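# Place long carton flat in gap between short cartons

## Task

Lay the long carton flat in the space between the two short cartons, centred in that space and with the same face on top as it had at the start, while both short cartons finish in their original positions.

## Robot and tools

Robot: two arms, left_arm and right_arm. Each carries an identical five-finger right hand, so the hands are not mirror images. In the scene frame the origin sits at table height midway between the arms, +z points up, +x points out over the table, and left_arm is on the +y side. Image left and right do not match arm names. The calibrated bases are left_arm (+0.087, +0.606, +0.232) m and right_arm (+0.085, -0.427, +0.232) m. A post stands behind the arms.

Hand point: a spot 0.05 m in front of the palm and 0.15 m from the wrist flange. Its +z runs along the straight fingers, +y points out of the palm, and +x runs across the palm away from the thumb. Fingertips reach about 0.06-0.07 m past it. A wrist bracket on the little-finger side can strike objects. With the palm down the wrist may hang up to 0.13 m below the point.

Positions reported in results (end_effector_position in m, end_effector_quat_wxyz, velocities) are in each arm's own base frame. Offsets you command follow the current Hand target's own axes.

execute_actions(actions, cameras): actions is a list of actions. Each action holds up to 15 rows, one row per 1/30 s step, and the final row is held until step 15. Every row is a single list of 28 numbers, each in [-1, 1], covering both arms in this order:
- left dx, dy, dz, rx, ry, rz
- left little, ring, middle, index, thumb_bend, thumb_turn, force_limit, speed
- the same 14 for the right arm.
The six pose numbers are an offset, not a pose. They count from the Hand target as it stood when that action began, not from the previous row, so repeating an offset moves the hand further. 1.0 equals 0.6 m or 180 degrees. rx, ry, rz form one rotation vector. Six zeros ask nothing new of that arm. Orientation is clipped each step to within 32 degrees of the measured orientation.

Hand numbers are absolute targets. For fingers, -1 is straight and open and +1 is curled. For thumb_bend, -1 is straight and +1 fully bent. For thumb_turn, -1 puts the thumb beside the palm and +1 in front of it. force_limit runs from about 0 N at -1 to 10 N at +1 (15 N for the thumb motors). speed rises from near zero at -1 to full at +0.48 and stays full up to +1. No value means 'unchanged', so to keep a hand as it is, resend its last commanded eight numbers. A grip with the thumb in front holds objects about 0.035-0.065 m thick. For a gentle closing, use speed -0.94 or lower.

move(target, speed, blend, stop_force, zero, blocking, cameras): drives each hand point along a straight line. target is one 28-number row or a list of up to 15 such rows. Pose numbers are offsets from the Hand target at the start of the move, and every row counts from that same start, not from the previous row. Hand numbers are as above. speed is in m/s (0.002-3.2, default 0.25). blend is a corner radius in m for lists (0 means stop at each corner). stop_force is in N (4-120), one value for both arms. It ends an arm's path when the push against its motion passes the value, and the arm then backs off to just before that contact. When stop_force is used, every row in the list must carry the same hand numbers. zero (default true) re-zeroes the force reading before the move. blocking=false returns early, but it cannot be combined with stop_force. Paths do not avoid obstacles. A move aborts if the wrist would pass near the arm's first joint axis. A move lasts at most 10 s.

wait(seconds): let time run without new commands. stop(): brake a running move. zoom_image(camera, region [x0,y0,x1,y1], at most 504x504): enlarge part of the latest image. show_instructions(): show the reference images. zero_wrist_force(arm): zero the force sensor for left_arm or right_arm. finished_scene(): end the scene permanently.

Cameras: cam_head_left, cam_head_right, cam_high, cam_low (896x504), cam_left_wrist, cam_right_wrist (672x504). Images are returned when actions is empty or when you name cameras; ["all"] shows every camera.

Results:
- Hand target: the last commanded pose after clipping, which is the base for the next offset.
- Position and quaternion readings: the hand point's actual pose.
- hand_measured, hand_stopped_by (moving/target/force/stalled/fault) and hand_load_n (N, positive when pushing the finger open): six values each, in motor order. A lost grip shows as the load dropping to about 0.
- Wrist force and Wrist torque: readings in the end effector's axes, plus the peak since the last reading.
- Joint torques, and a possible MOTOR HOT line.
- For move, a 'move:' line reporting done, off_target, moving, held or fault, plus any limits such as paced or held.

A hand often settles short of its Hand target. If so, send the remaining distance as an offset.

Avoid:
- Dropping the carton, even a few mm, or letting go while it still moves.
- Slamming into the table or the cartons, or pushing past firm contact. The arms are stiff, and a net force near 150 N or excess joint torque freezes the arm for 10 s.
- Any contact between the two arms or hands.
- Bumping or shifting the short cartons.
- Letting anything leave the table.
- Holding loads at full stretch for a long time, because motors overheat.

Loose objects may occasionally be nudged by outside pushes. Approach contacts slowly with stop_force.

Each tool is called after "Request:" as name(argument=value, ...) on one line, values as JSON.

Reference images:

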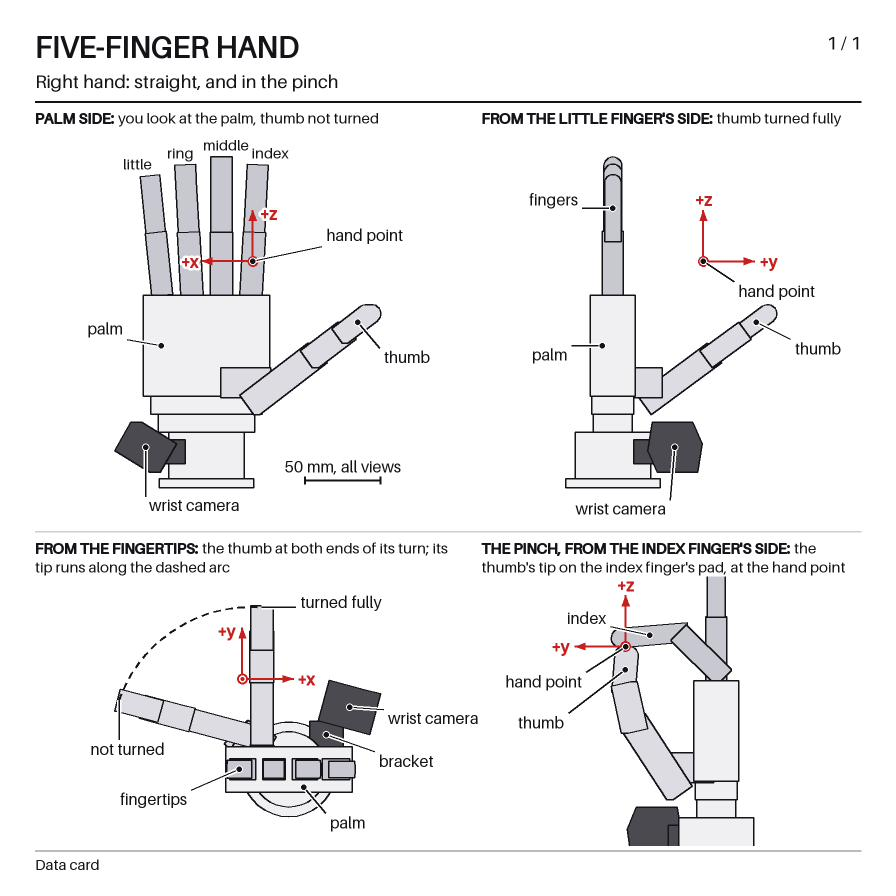

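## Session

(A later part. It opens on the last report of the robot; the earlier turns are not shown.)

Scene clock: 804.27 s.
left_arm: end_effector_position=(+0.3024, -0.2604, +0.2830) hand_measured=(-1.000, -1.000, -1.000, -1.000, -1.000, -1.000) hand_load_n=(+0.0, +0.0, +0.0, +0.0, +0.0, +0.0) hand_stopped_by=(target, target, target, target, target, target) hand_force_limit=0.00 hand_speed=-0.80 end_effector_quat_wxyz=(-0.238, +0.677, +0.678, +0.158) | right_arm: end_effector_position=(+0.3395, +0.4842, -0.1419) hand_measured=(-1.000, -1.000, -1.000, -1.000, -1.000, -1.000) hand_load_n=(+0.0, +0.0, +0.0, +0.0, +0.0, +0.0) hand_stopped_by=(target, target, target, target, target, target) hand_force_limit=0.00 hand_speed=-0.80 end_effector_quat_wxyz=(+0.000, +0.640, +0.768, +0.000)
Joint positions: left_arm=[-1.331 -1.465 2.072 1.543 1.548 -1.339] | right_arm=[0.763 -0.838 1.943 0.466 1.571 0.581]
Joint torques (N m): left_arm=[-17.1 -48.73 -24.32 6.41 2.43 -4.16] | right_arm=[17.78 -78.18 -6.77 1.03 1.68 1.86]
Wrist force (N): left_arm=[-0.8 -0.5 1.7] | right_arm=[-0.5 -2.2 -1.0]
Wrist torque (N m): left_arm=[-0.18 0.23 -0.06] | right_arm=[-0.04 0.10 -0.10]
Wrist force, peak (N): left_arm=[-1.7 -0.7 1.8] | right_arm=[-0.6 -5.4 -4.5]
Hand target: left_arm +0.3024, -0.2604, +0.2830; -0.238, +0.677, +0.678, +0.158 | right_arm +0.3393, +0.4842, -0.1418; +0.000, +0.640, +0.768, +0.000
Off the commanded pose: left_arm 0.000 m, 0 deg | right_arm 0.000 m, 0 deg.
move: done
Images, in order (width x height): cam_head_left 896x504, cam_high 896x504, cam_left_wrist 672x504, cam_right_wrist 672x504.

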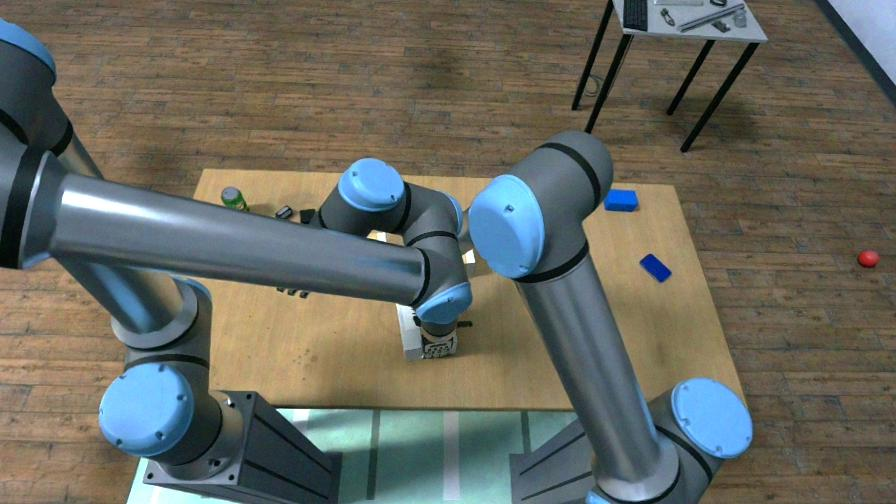

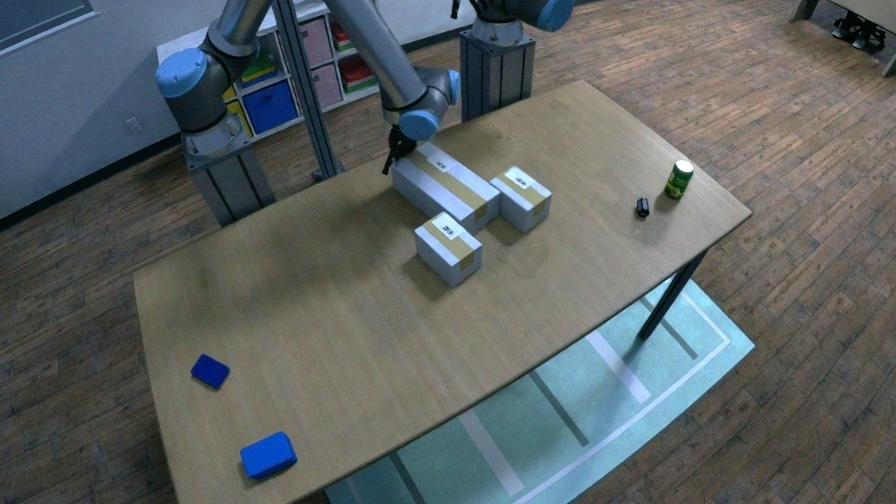

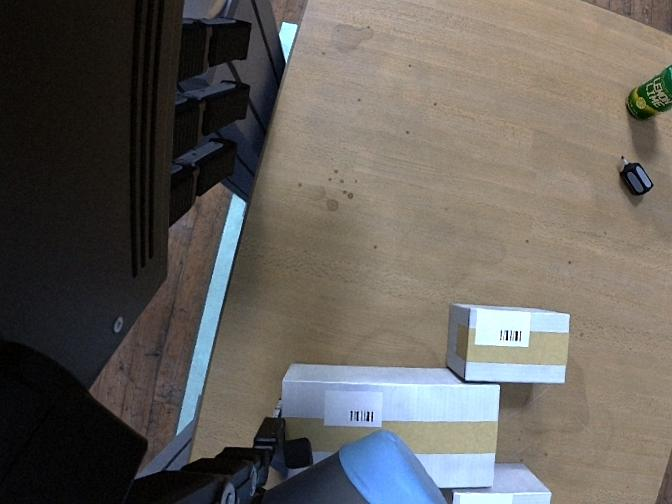

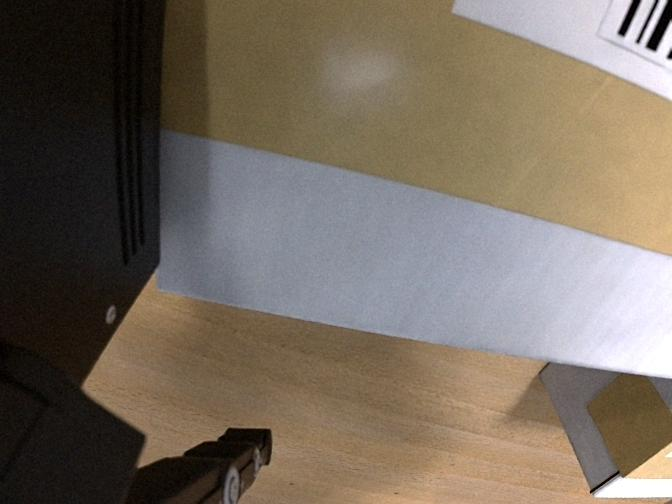

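Request:
move(target=[0,0,0,0,0,0,-1,-1,-1,-1,-1,-1,0,-0.8, -0.0035,0.15,0,0,0,0.0033,-1,-1,-1,-1,-1,-1,0,-0.8], speed=0.04, cameras=["cam_right_wrist","cam_left_wrist","cam_high","cam_head_left"])

Request:
zoom_image(camera="cam_left_wrist", region=[380, 260, 620, 504])

Request:
zoom_image(camera="cam_high", region=[360, 110, 600, 300])

Scene clock: 828.07 s.
left_arm: end_effector_position=(+0.3024, -0.2604, +0.2830) hand_measured=(-1.000, -1.000, -1.000, -1.000, -1.000, -1.000) hand_load_n=(+0.0, +0.0, +0.0, -0.5, +0.0, +0.0) hand_stopped_by=(target, target, target, target, target, target) hand_force_limit=0.00 hand_speed=-0.80 end_effector_quat_wxyz=(-0.238, +0.677, +0.678, +0.158) | right_arm: end_effector_position=(+0.4285, +0.4984, -0.1419) hand_measured=(-1.000, -1.000, -1.000, -1.000, -1.000, -1.000) hand_load_n=(+0.0, +0.0, +0.0, +0.0, +0.0, +0.0) hand_stopped_by=(target, target, target, target, target, target) hand_force_limit=0.00 hand_speed=-0.80 end_effector_quat_wxyz=(+0.000, +0.644, +0.765, +0.000)
Joint positions: left_arm=[-1.331 -1.465 2.072 1.543 1.548 -1.339] | right_arm=[0.68 -0.786 1.812 0.545 1.571 0.509]
Joint torques (N m): left_arm=[-15.7 -44.48 -24.79 5.78 2.21 -3.69] | right_arm=[18.71 -87.07 -9.61 1.1 1.91 2]
Wrist force (N): left_arm=[-1.0 -0.6 1.5] | right_arm=[0.6 -1.6 -0.8]
Wrist torque (N m): left_arm=[-0.19 0.26 -0.08] | right_arm=[0.01 0.08 -0.02]
Wrist force, peak (N): left_arm=[-1.5 -0.6 1.8] | right_arm=[-0.4 -5.9 -4.7]
Hand target: left_arm +0.3024, -0.2604, +0.2830; -0.238, +0.677, +0.678, +0.158 | right_arm +0.4282, +0.4984, -0.1419; +0.000, +0.644, +0.765, +0.000
Off the commanded pose: left_arm 0.000 m, 0 deg | right_arm 0.000 m, 0 deg.
move: done
Images, in order (width x height): cam_head_left 896x504, cam_high 896x504, cam_left_wrist 672x504, cam_right_wrist 672x504.

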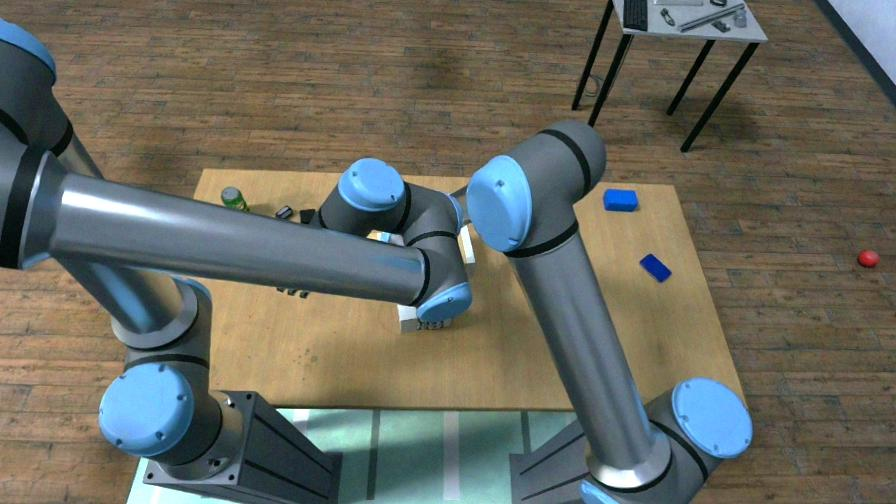

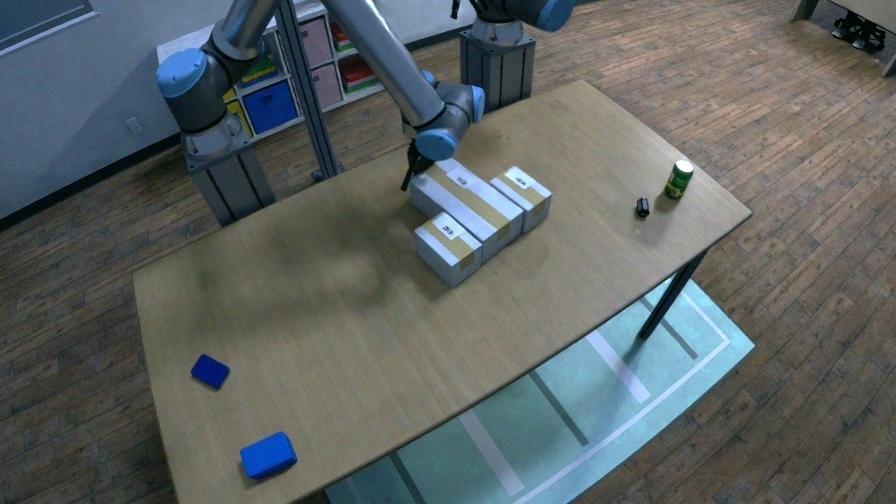

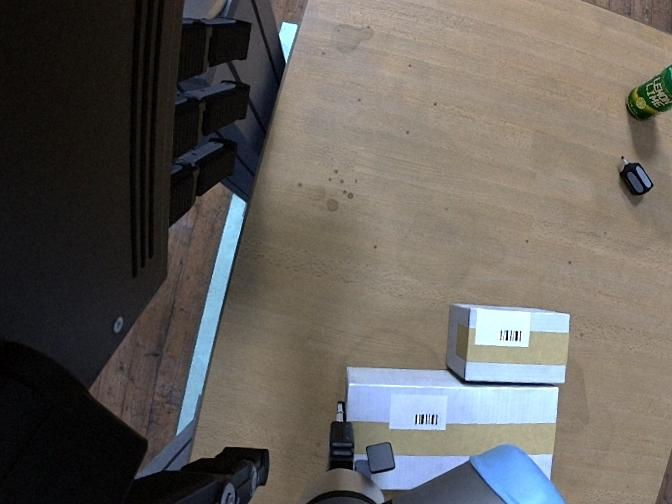

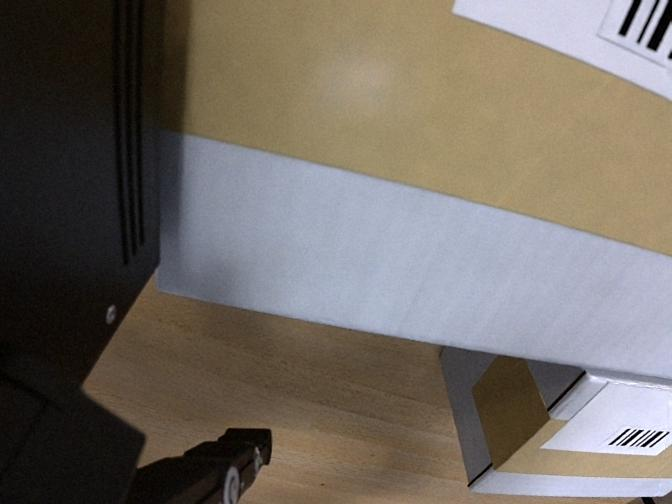

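Scaled by 2.066 from the camera's image (finer frame: 960x720).

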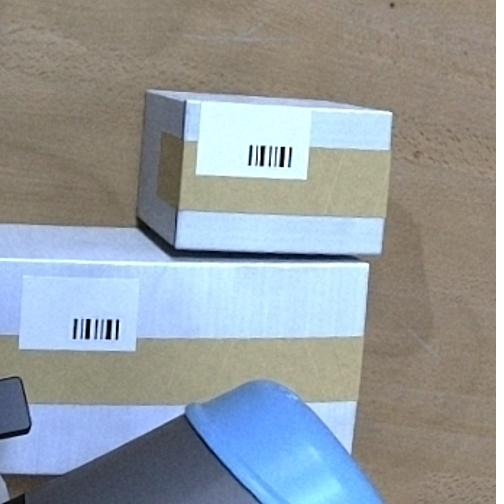

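Scaled by 2.100 from the camera's image (finer frame: 1280x720).

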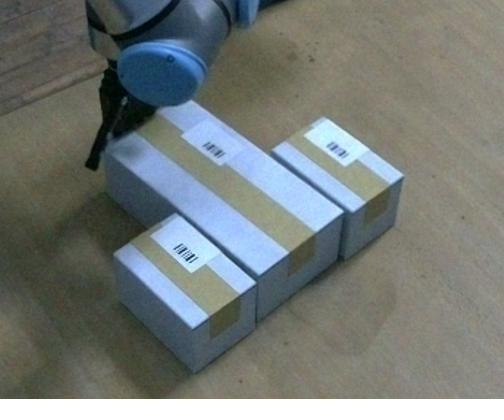

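Request:
move(target=[0,0,0,0,0,0,-1,-1,-1,-1,-1,-1,0,-0.8, 0,0.125,0,0,0,0,-1,-1,-1,-1,-1,-1,0,-0.8], speed=0.04, cameras=["cam_right_wrist","cam_left_wrist","cam_high","cam_low"])

Request:
zoom_image(camera="cam_left_wrist", region=[380, 260, 620, 504])

Request:
zoom_image(camera="cam_high", region=[360, 110, 600, 300])

Request:
zoom_image(camera="cam_low", region=[250, 170, 510, 290])

Scene clock: 859.00 s.
left_arm: end_effector_position=(+0.3024, -0.2604, +0.2830) hand_measured=(-1.000, -1.000, -1.000, -1.000, -1.000, -1.000) hand_load_n=(+0.0, +0.0, +0.0, +0.0, +0.0, +0.0) hand_stopped_by=(target, target, target, target, target, target) hand_force_limit=0.00 hand_speed=-0.80 end_effector_quat_wxyz=(-0.238, +0.677, +0.678, +0.158) | right_arm: end_effector_position=(+0.5024, +0.5111, -0.1420) hand_measured=(-1.000, -1.000, -1.000, -1.000, -1.000, -1.000) hand_load_n=(+0.0, +0.0, +0.0, +0.0, -0.5, +0.0) hand_stopped_by=(target, target, target, target, target, target) hand_force_limit=0.00 hand_speed=-0.80 end_effector_quat_wxyz=(+0.000, +0.644, +0.765, +0.000)
Joint positions: left_arm=[-1.331 -1.465 2.072 1.543 1.548 -1.339] | right_arm=[0.626 -0.734 1.687 0.618 1.571 0.454]
Joint torques (N m): left_arm=[-18.41 -44.68 -25.03 6.36 1.91 -3.81] | right_arm=[16.71 -94.66 -12.2 1.3 1.84 1.85]
Wrist force (N): left_arm=[-1.1 -0.6 1.4] | right_arm=[0.0 -0.3 0.3]
Wrist torque (N m): left_arm=[-0.17 0.29 -0.09] | right_arm=[-0.03 0.05 0.02]
Wrist force, peak (N): left_arm=[-1.5 -0.6 2.0] | right_arm=[-0.1 -5.5 -4.2]
Hand target: left_arm +0.3024, -0.2604, +0.2830; -0.238, +0.677, +0.678, +0.158 | right_arm +0.5021, +0.5112, -0.1419; +0.000, +0.644, +0.765, +0.000
Off the commanded pose: left_arm 0.000 m, 0 deg | right_arm 0.000 m, 0 deg.
move: done
Images, in order (width x height): cam_high 896x504, cam_low 896x504, cam_left_wrist 672x504, cam_right_wrist 672x504.

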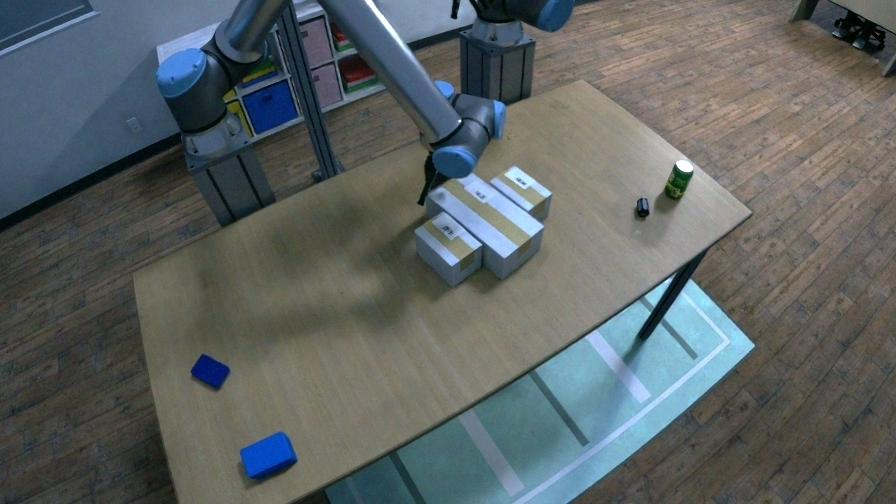

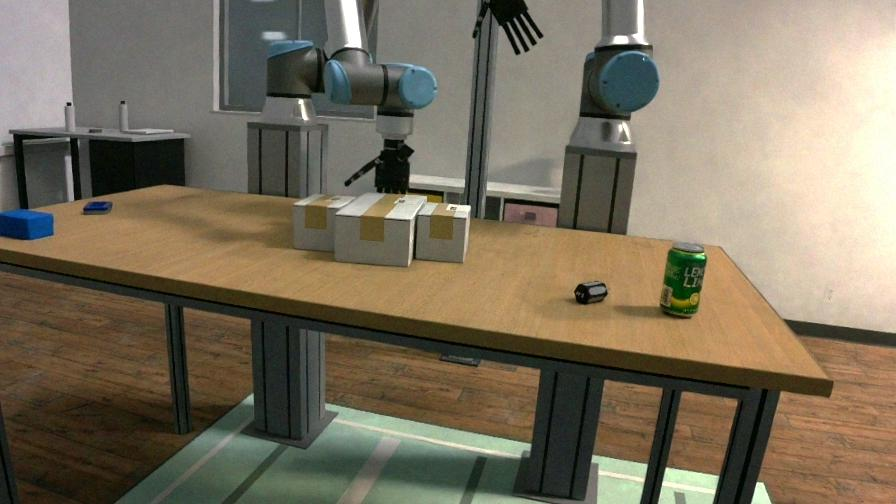

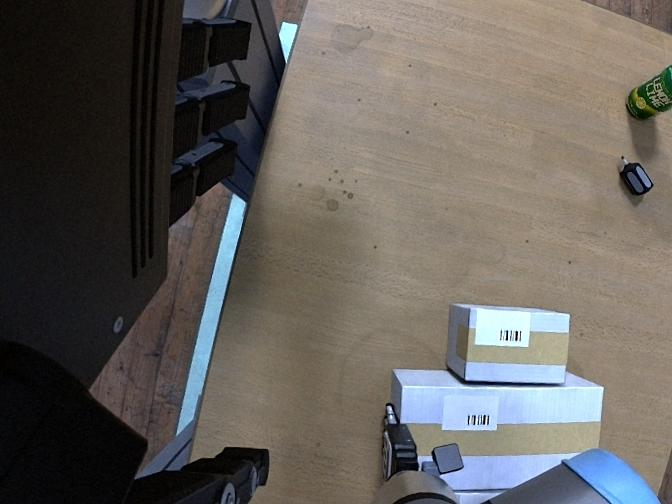

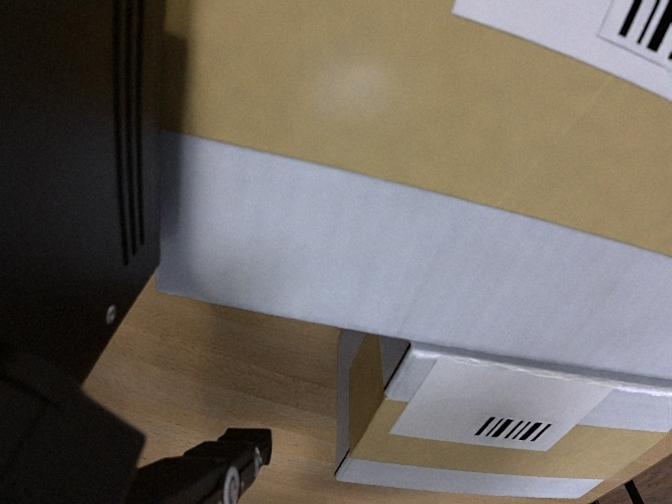

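Scaled by 2.066 from the camera's image (finer frame: 960x720).

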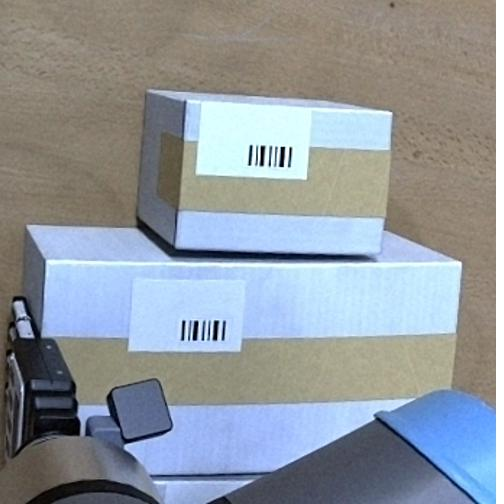

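Scaled by 2.100 from the camera's image (finer frame: 1280x720).

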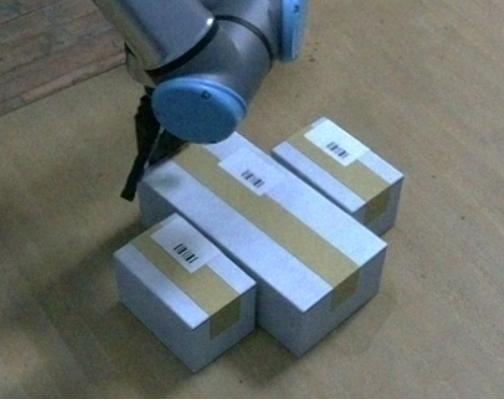

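Scaled by 1.938 from the camera's image (finer frame: 1280x720).

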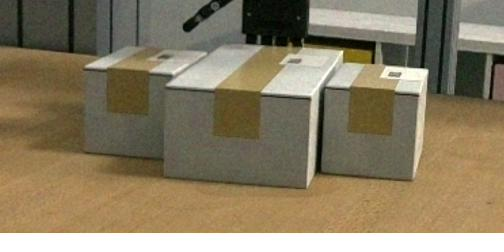

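Request:
move(target=[0,0,0,0,0,0,-1,-1,-1,-1,-1,-1,0,-0.8, 0,0.0235,0,0,0,0,-1,-1,-1,-1,-1,-1,0,-0.8], speed=0.03)

Request:
move(target=[[0,0,0,0,0,0,-1,-1,-1,-1,-1,-1,0,-0.8, 0,-0.06,0,0,0,0,-1,-1,-1,-1,-1,-1,0,-0.8],[0,0,0,0,0,0,-1,-1,-1,-1,-1,-1,0,-0.8, 0,-0.06,-0.25,0,0,0,-1,-1,-1,-1,-1,-1,0,-0.8],[0,0,0,0,0,0,-1,-1,-1,-1,-1,-1,0,-0.8, -0.55,0.05,-0.3,0,0,0,-1,-1,-1,-1,-1,-1,0,-0.8]], speed=[0.08,0.25,0.4], blend=[0.005,0.03,0], cameras=["cam_left_wrist","cam_high","cam_low","cam_head_left","cam_head_right"])

Scene clock: 879.30 s.
left_arm: end_effector_position=(+0.3024, -0.2604, +0.2830) hand_measured=(-1.000, -1.000, -1.000, -1.000, -1.000, -1.000) hand_load_n=(+0.0, +0.0, +0.0, +0.0, +0.0, +0.0) hand_stopped_by=(target, target, target, target, target, target) hand_force_limit=0.00 hand_speed=-0.80 end_effector_quat_wxyz=(-0.238, +0.677, +0.678, +0.158) | right_arm: end_effector_position=(+0.5162, +0.5136, -0.1420) hand_measured=(-1.000, -1.000, -1.000, -1.000, -1.000, -1.000) hand_load_n=(+0.0, +0.0, +0.0, +0.0, +0.0, +0.0) hand_stopped_by=(target, target, target, target, target, target) hand_force_limit=0.00 hand_speed=-0.80 end_effector_quat_wxyz=(+0.000, +0.644, +0.765, +0.000)
Joint positions: left_arm=[-1.331 -1.465 2.072 1.543 1.548 -1.339] | right_arm=[0.617 -0.723 1.662 0.633 1.571 0.445]
Joint torques (N m): left_arm=[-17.3 -45.35 -24.82 6.17 1.48 -3.85] | right_arm=[12.51 -91.7 -13.66 0.8 -1 1.35]
Wrist force (N): left_arm=[-1.2 -0.7 2.0] | right_arm=[0.1 -3.8 -2.6]
Wrist torque (N m): left_arm=[-0.23 0.28 -0.10] | right_arm=[0.11 0.15 -0.12]
Wrist force, peak (N): left_arm=[-1.5 -0.7 2.1] | right_arm=[-0.3 -4.6 -3.3]
Hand target: left_arm +0.3024, -0.2604, +0.2830; -0.238, +0.677, +0.678, +0.158 | right_arm +0.5160, +0.5136, -0.1419; +0.000, +0.644, +0.765, +0.000
Off the commanded pose: left_arm 0.000 m, 0 deg | right_arm 0.000 m, 0 deg.
move: done

Scene clock: 881.73 s.
left_arm: end_effector_position=(+0.3024, -0.2604, +0.2830) hand_measured=(-1.000, -1.000, -1.000, -1.000, -1.000, -1.000) hand_load_n=(+0.0, +0.0, +0.0, +0.0, +0.0, +0.0) hand_stopped_by=(target, target, target, target, target, target) hand_force_limit=0.00 hand_speed=-0.80 end_effector_quat_wxyz=(-0.238, +0.677, +0.678, +0.158) | right_arm: end_effector_position=(+0.6019, +0.1937, +0.0381) hand_measured=(-1.000, -1.000, -1.000, -1.000, -1.000, -1.000) hand_load_n=(+0.0, +0.0, +0.0, +0.0, +0.0, +0.0) hand_stopped_by=(target, target, target, target, target, target) hand_force_limit=0.00 hand_speed=-0.80 end_effector_quat_wxyz=(+0.000, +0.644, +0.765, +0.000)
Joint positions: left_arm=[-1.331 -1.465 2.072 1.543 1.548 -1.339] | right_arm=[0.073 -1.091 1.914 0.749 1.571 -0.099]
Joint torques (N m): left_arm=[-16.89 -45.86 -24.16 6.53 2.01 -3.99] | right_arm=[-13.91 -46.51 -36.94 1.55 -0.35 -1.69]
Wrist force (N): left_arm=[-1.0 -0.4 1.7] | right_arm=[-0.2 -0.2 0.0]
Wrist torque (N m): left_arm=[-0.17 0.26 -0.08] | right_arm=[-0.05 0.02 -0.26]
Wrist force, peak (N): left_arm=[-1.3 -0.4 2.1] | right_arm=[-0.1 -0.9 3.2]
Hand target: left_arm +0.3024, -0.2604, +0.2830; -0.238, +0.677, +0.678, +0.158 | right_arm +0.6020, +0.1936, +0.0381; +0.000, +0.644, +0.765, +0.000
Off the commanded pose: left_arm 0.000 m, 0 deg | right_arm 0.000 m, 0 deg.
move: done
Images, in order (width x height): cam_head_left 896x504, cam_head_right 896x504, cam_high 896x504, cam_low 896x504, cam_left_wrist 672x504.

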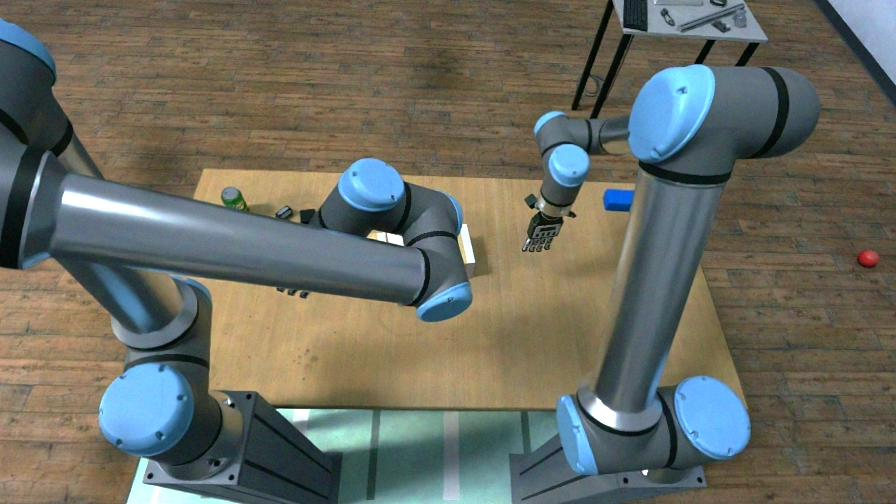

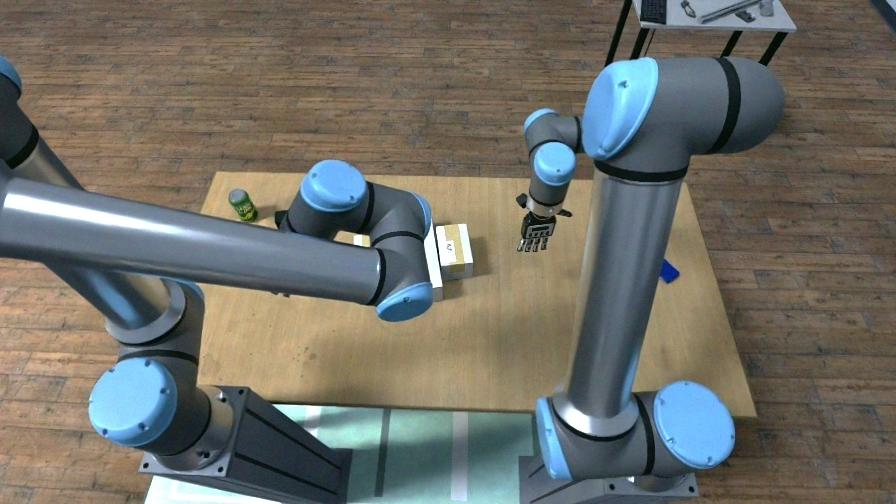

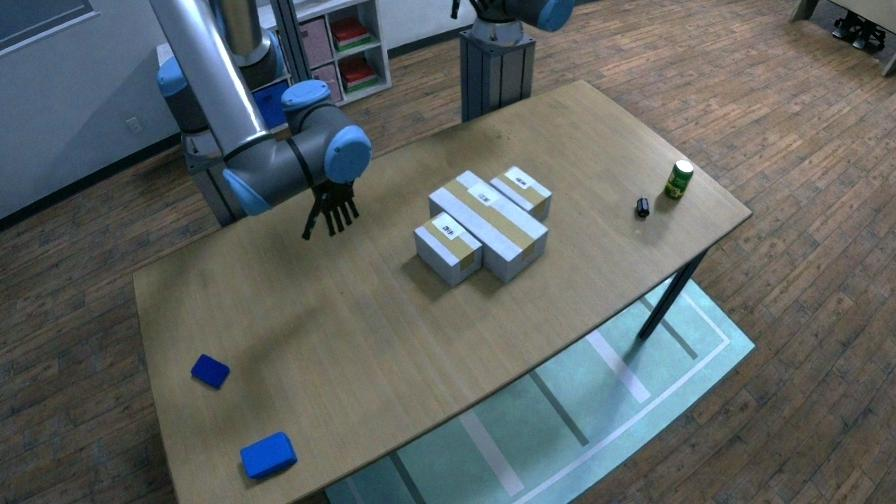

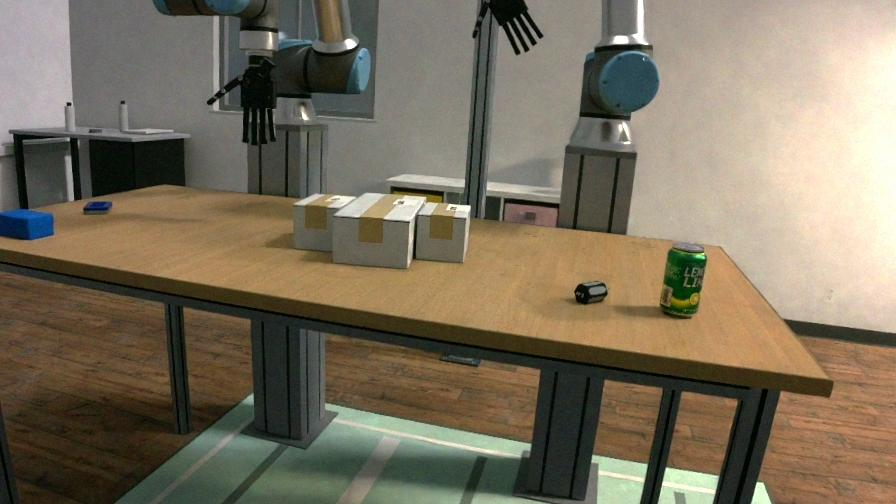

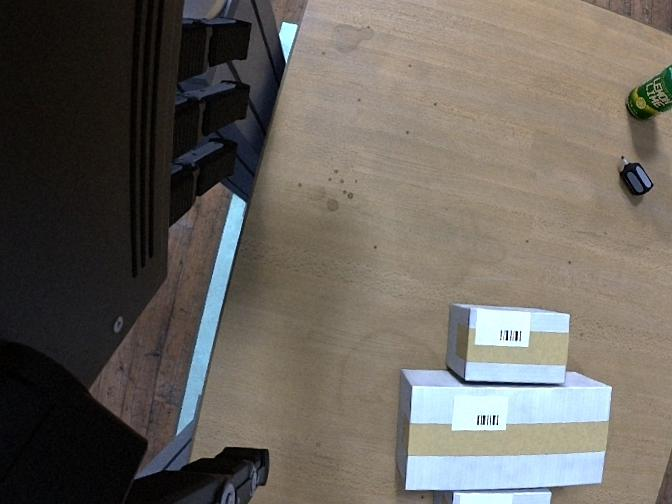

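Request:
move(target=[-0.2325,0.455,-0.107,0,0,0,-1,-1,-1,-1,-1,-1,0,-0.8, 0,0,0,0,0,0,-1,-1,-1,-1,-1,-1,0,-0.8], speed=0.2, cameras=["cam_left_wrist","cam_head_left","cam_high"])

Request:
zoom_image(camera="cam_left_wrist", region=[160, 100, 560, 440])

Request:
zoom_image(camera="cam_high", region=[400, 150, 570, 300])

Scene clock: 897.43 s.
left_arm: end_effector_position=(+0.5764, -0.4035, +0.2326) hand_measured=(-1.000, -1.000, -1.000, -1.000, -1.000, -1.000) hand_load_n=(+0.0, +0.0, +0.0, +0.0, +0.0, +0.0) hand_stopped_by=(target, target, target, target, target, target) hand_force_limit=0.00 hand_speed=-0.80 end_effector_quat_wxyz=(-0.238, +0.677, +0.678, +0.158) | right_arm: end_effector_position=(+0.6020, +0.1936, +0.0381) hand_measured=(-1.000, -1.000, -1.000, -1.000, -1.000, -1.000) hand_load_n=(+0.0, +0.0, +0.0, +0.0, +0.0, +0.0) hand_stopped_by=(target, target, target, target, target, target) hand_force_limit=0.00 hand_speed=-0.80 end_effector_quat_wxyz=(+0.000, +0.644, +0.765, +0.000)
Joint positions: left_arm=[-0.996 -0.988 1.49 1.615 1.368 -1.054] | right_arm=[0.073 -1.091 1.914 0.749 1.571 -0.099]
Joint torques (N m): left_arm=[-11.03 -72.39 -40.75 3.54 2.71 -4.56] | right_arm=[-15.78 -47.1 -36.05 1.38 0.93 -2.47]
Wrist force (N): left_arm=[-1.1 -0.5 1.5] | right_arm=[-0.3 -0.3 0.1]
Wrist torque (N m): left_arm=[-0.18 0.25 0.11] | right_arm=[-0.07 0.04 -0.27]
Wrist force, peak (N): left_arm=[-0.5 -2.5 1.9] | right_arm=[0.1 -0.7 0.7]
Hand target: left_arm +0.5764, -0.4036, +0.2326; -0.238, +0.677, +0.678, +0.158 | right_arm +0.6020, +0.1936, +0.0381; +0.000, +0.644, +0.765, +0.000
Off the commanded pose: left_arm 0.000 m, 0 deg | right_arm 0.000 m, 0 deg.
move: done
Images, in order (width x height): cam_head_left 896x504, cam_high 896x504, cam_left_wrist 672x504.

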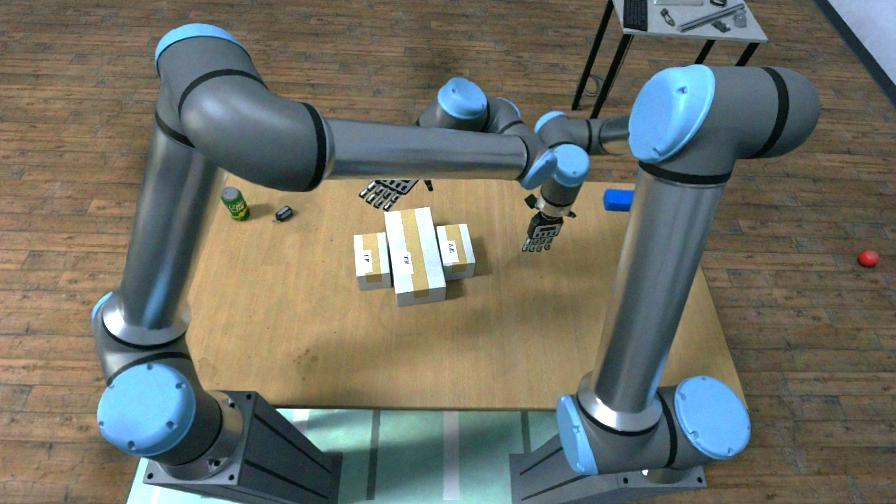

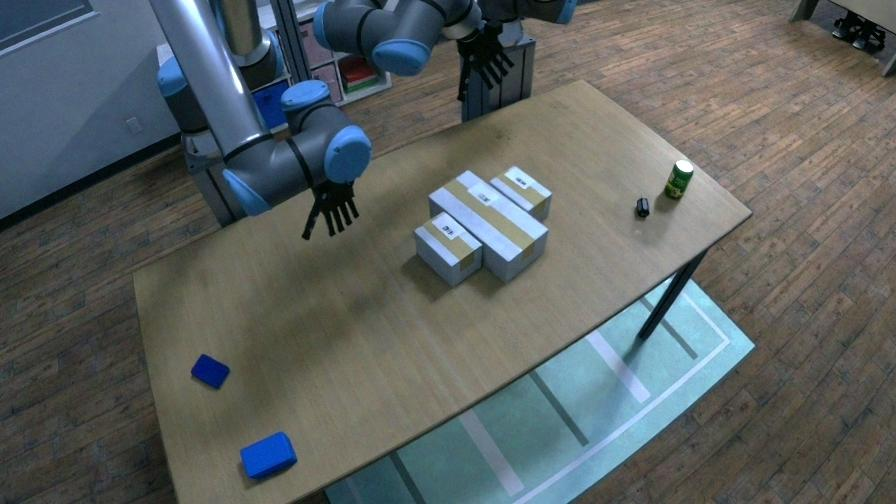

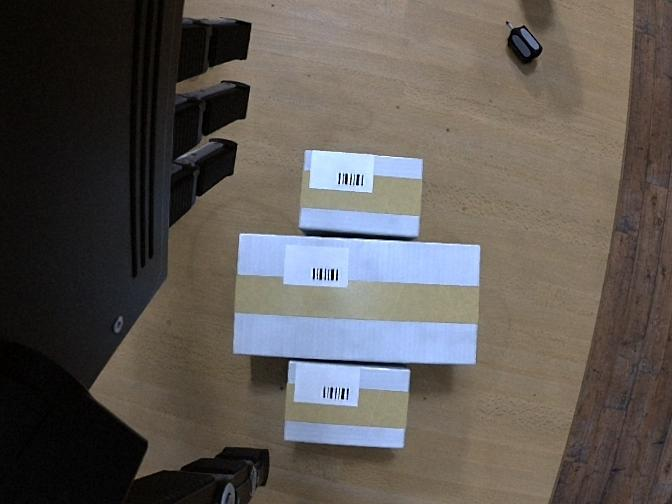

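Scaled by 1.260 from the camera's image (finer frame: 960x720).

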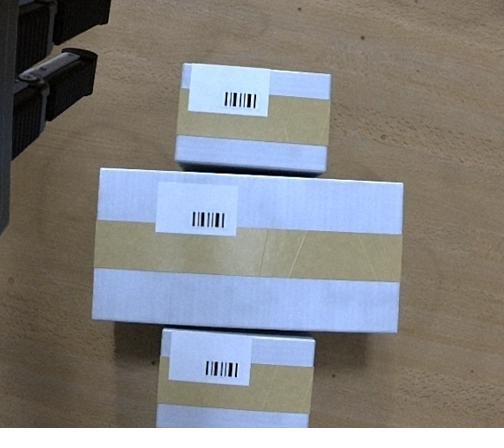

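Scaled by 2.965 from the camera's image (finer frame: 1280x720).

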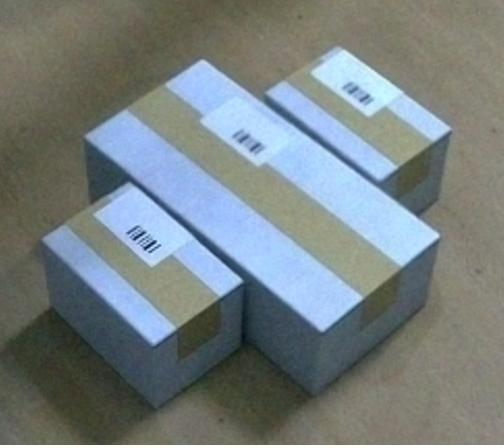

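Request:
zoom_image(camera="cam_left_wrist", region=[220, 140, 500, 300])

Request:
zoom_image(camera="cam_left_wrist", region=[220, 300, 500, 460])

Scaled by 1.800 from the camera's image (finer frame: 960x720).

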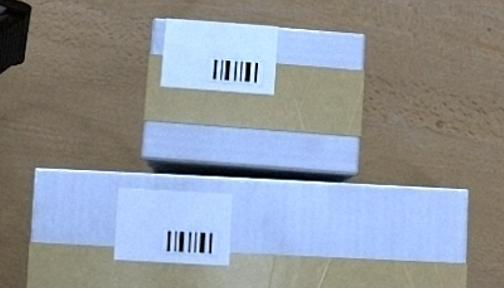

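Scaled by 1.800 from the camera's image (finer frame: 960x720).

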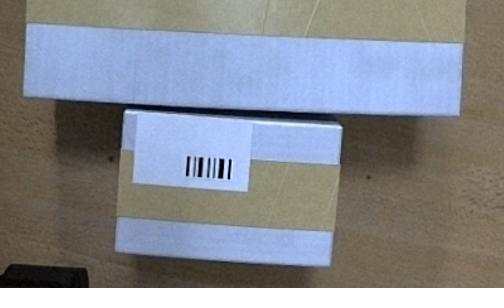

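Request:
zoom_image(camera="cam_left_wrist", region=[280, 190, 440, 270])

Request:
zoom_image(camera="cam_left_wrist", region=[270, 335, 430, 415])

Scaled by 3.150 from the camera's image (finer frame: 960x720).

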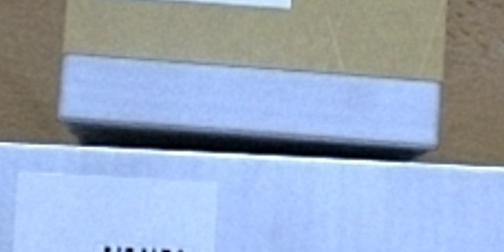

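Scaled by 3.150 from the camera's image (finer frame: 960x720).

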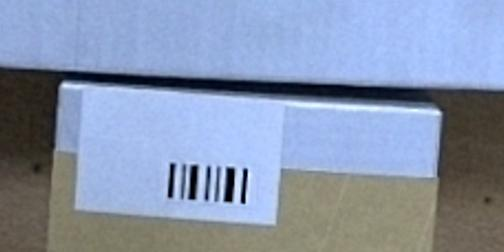

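Request:
finished_scene()

The scene is finished: the task was done.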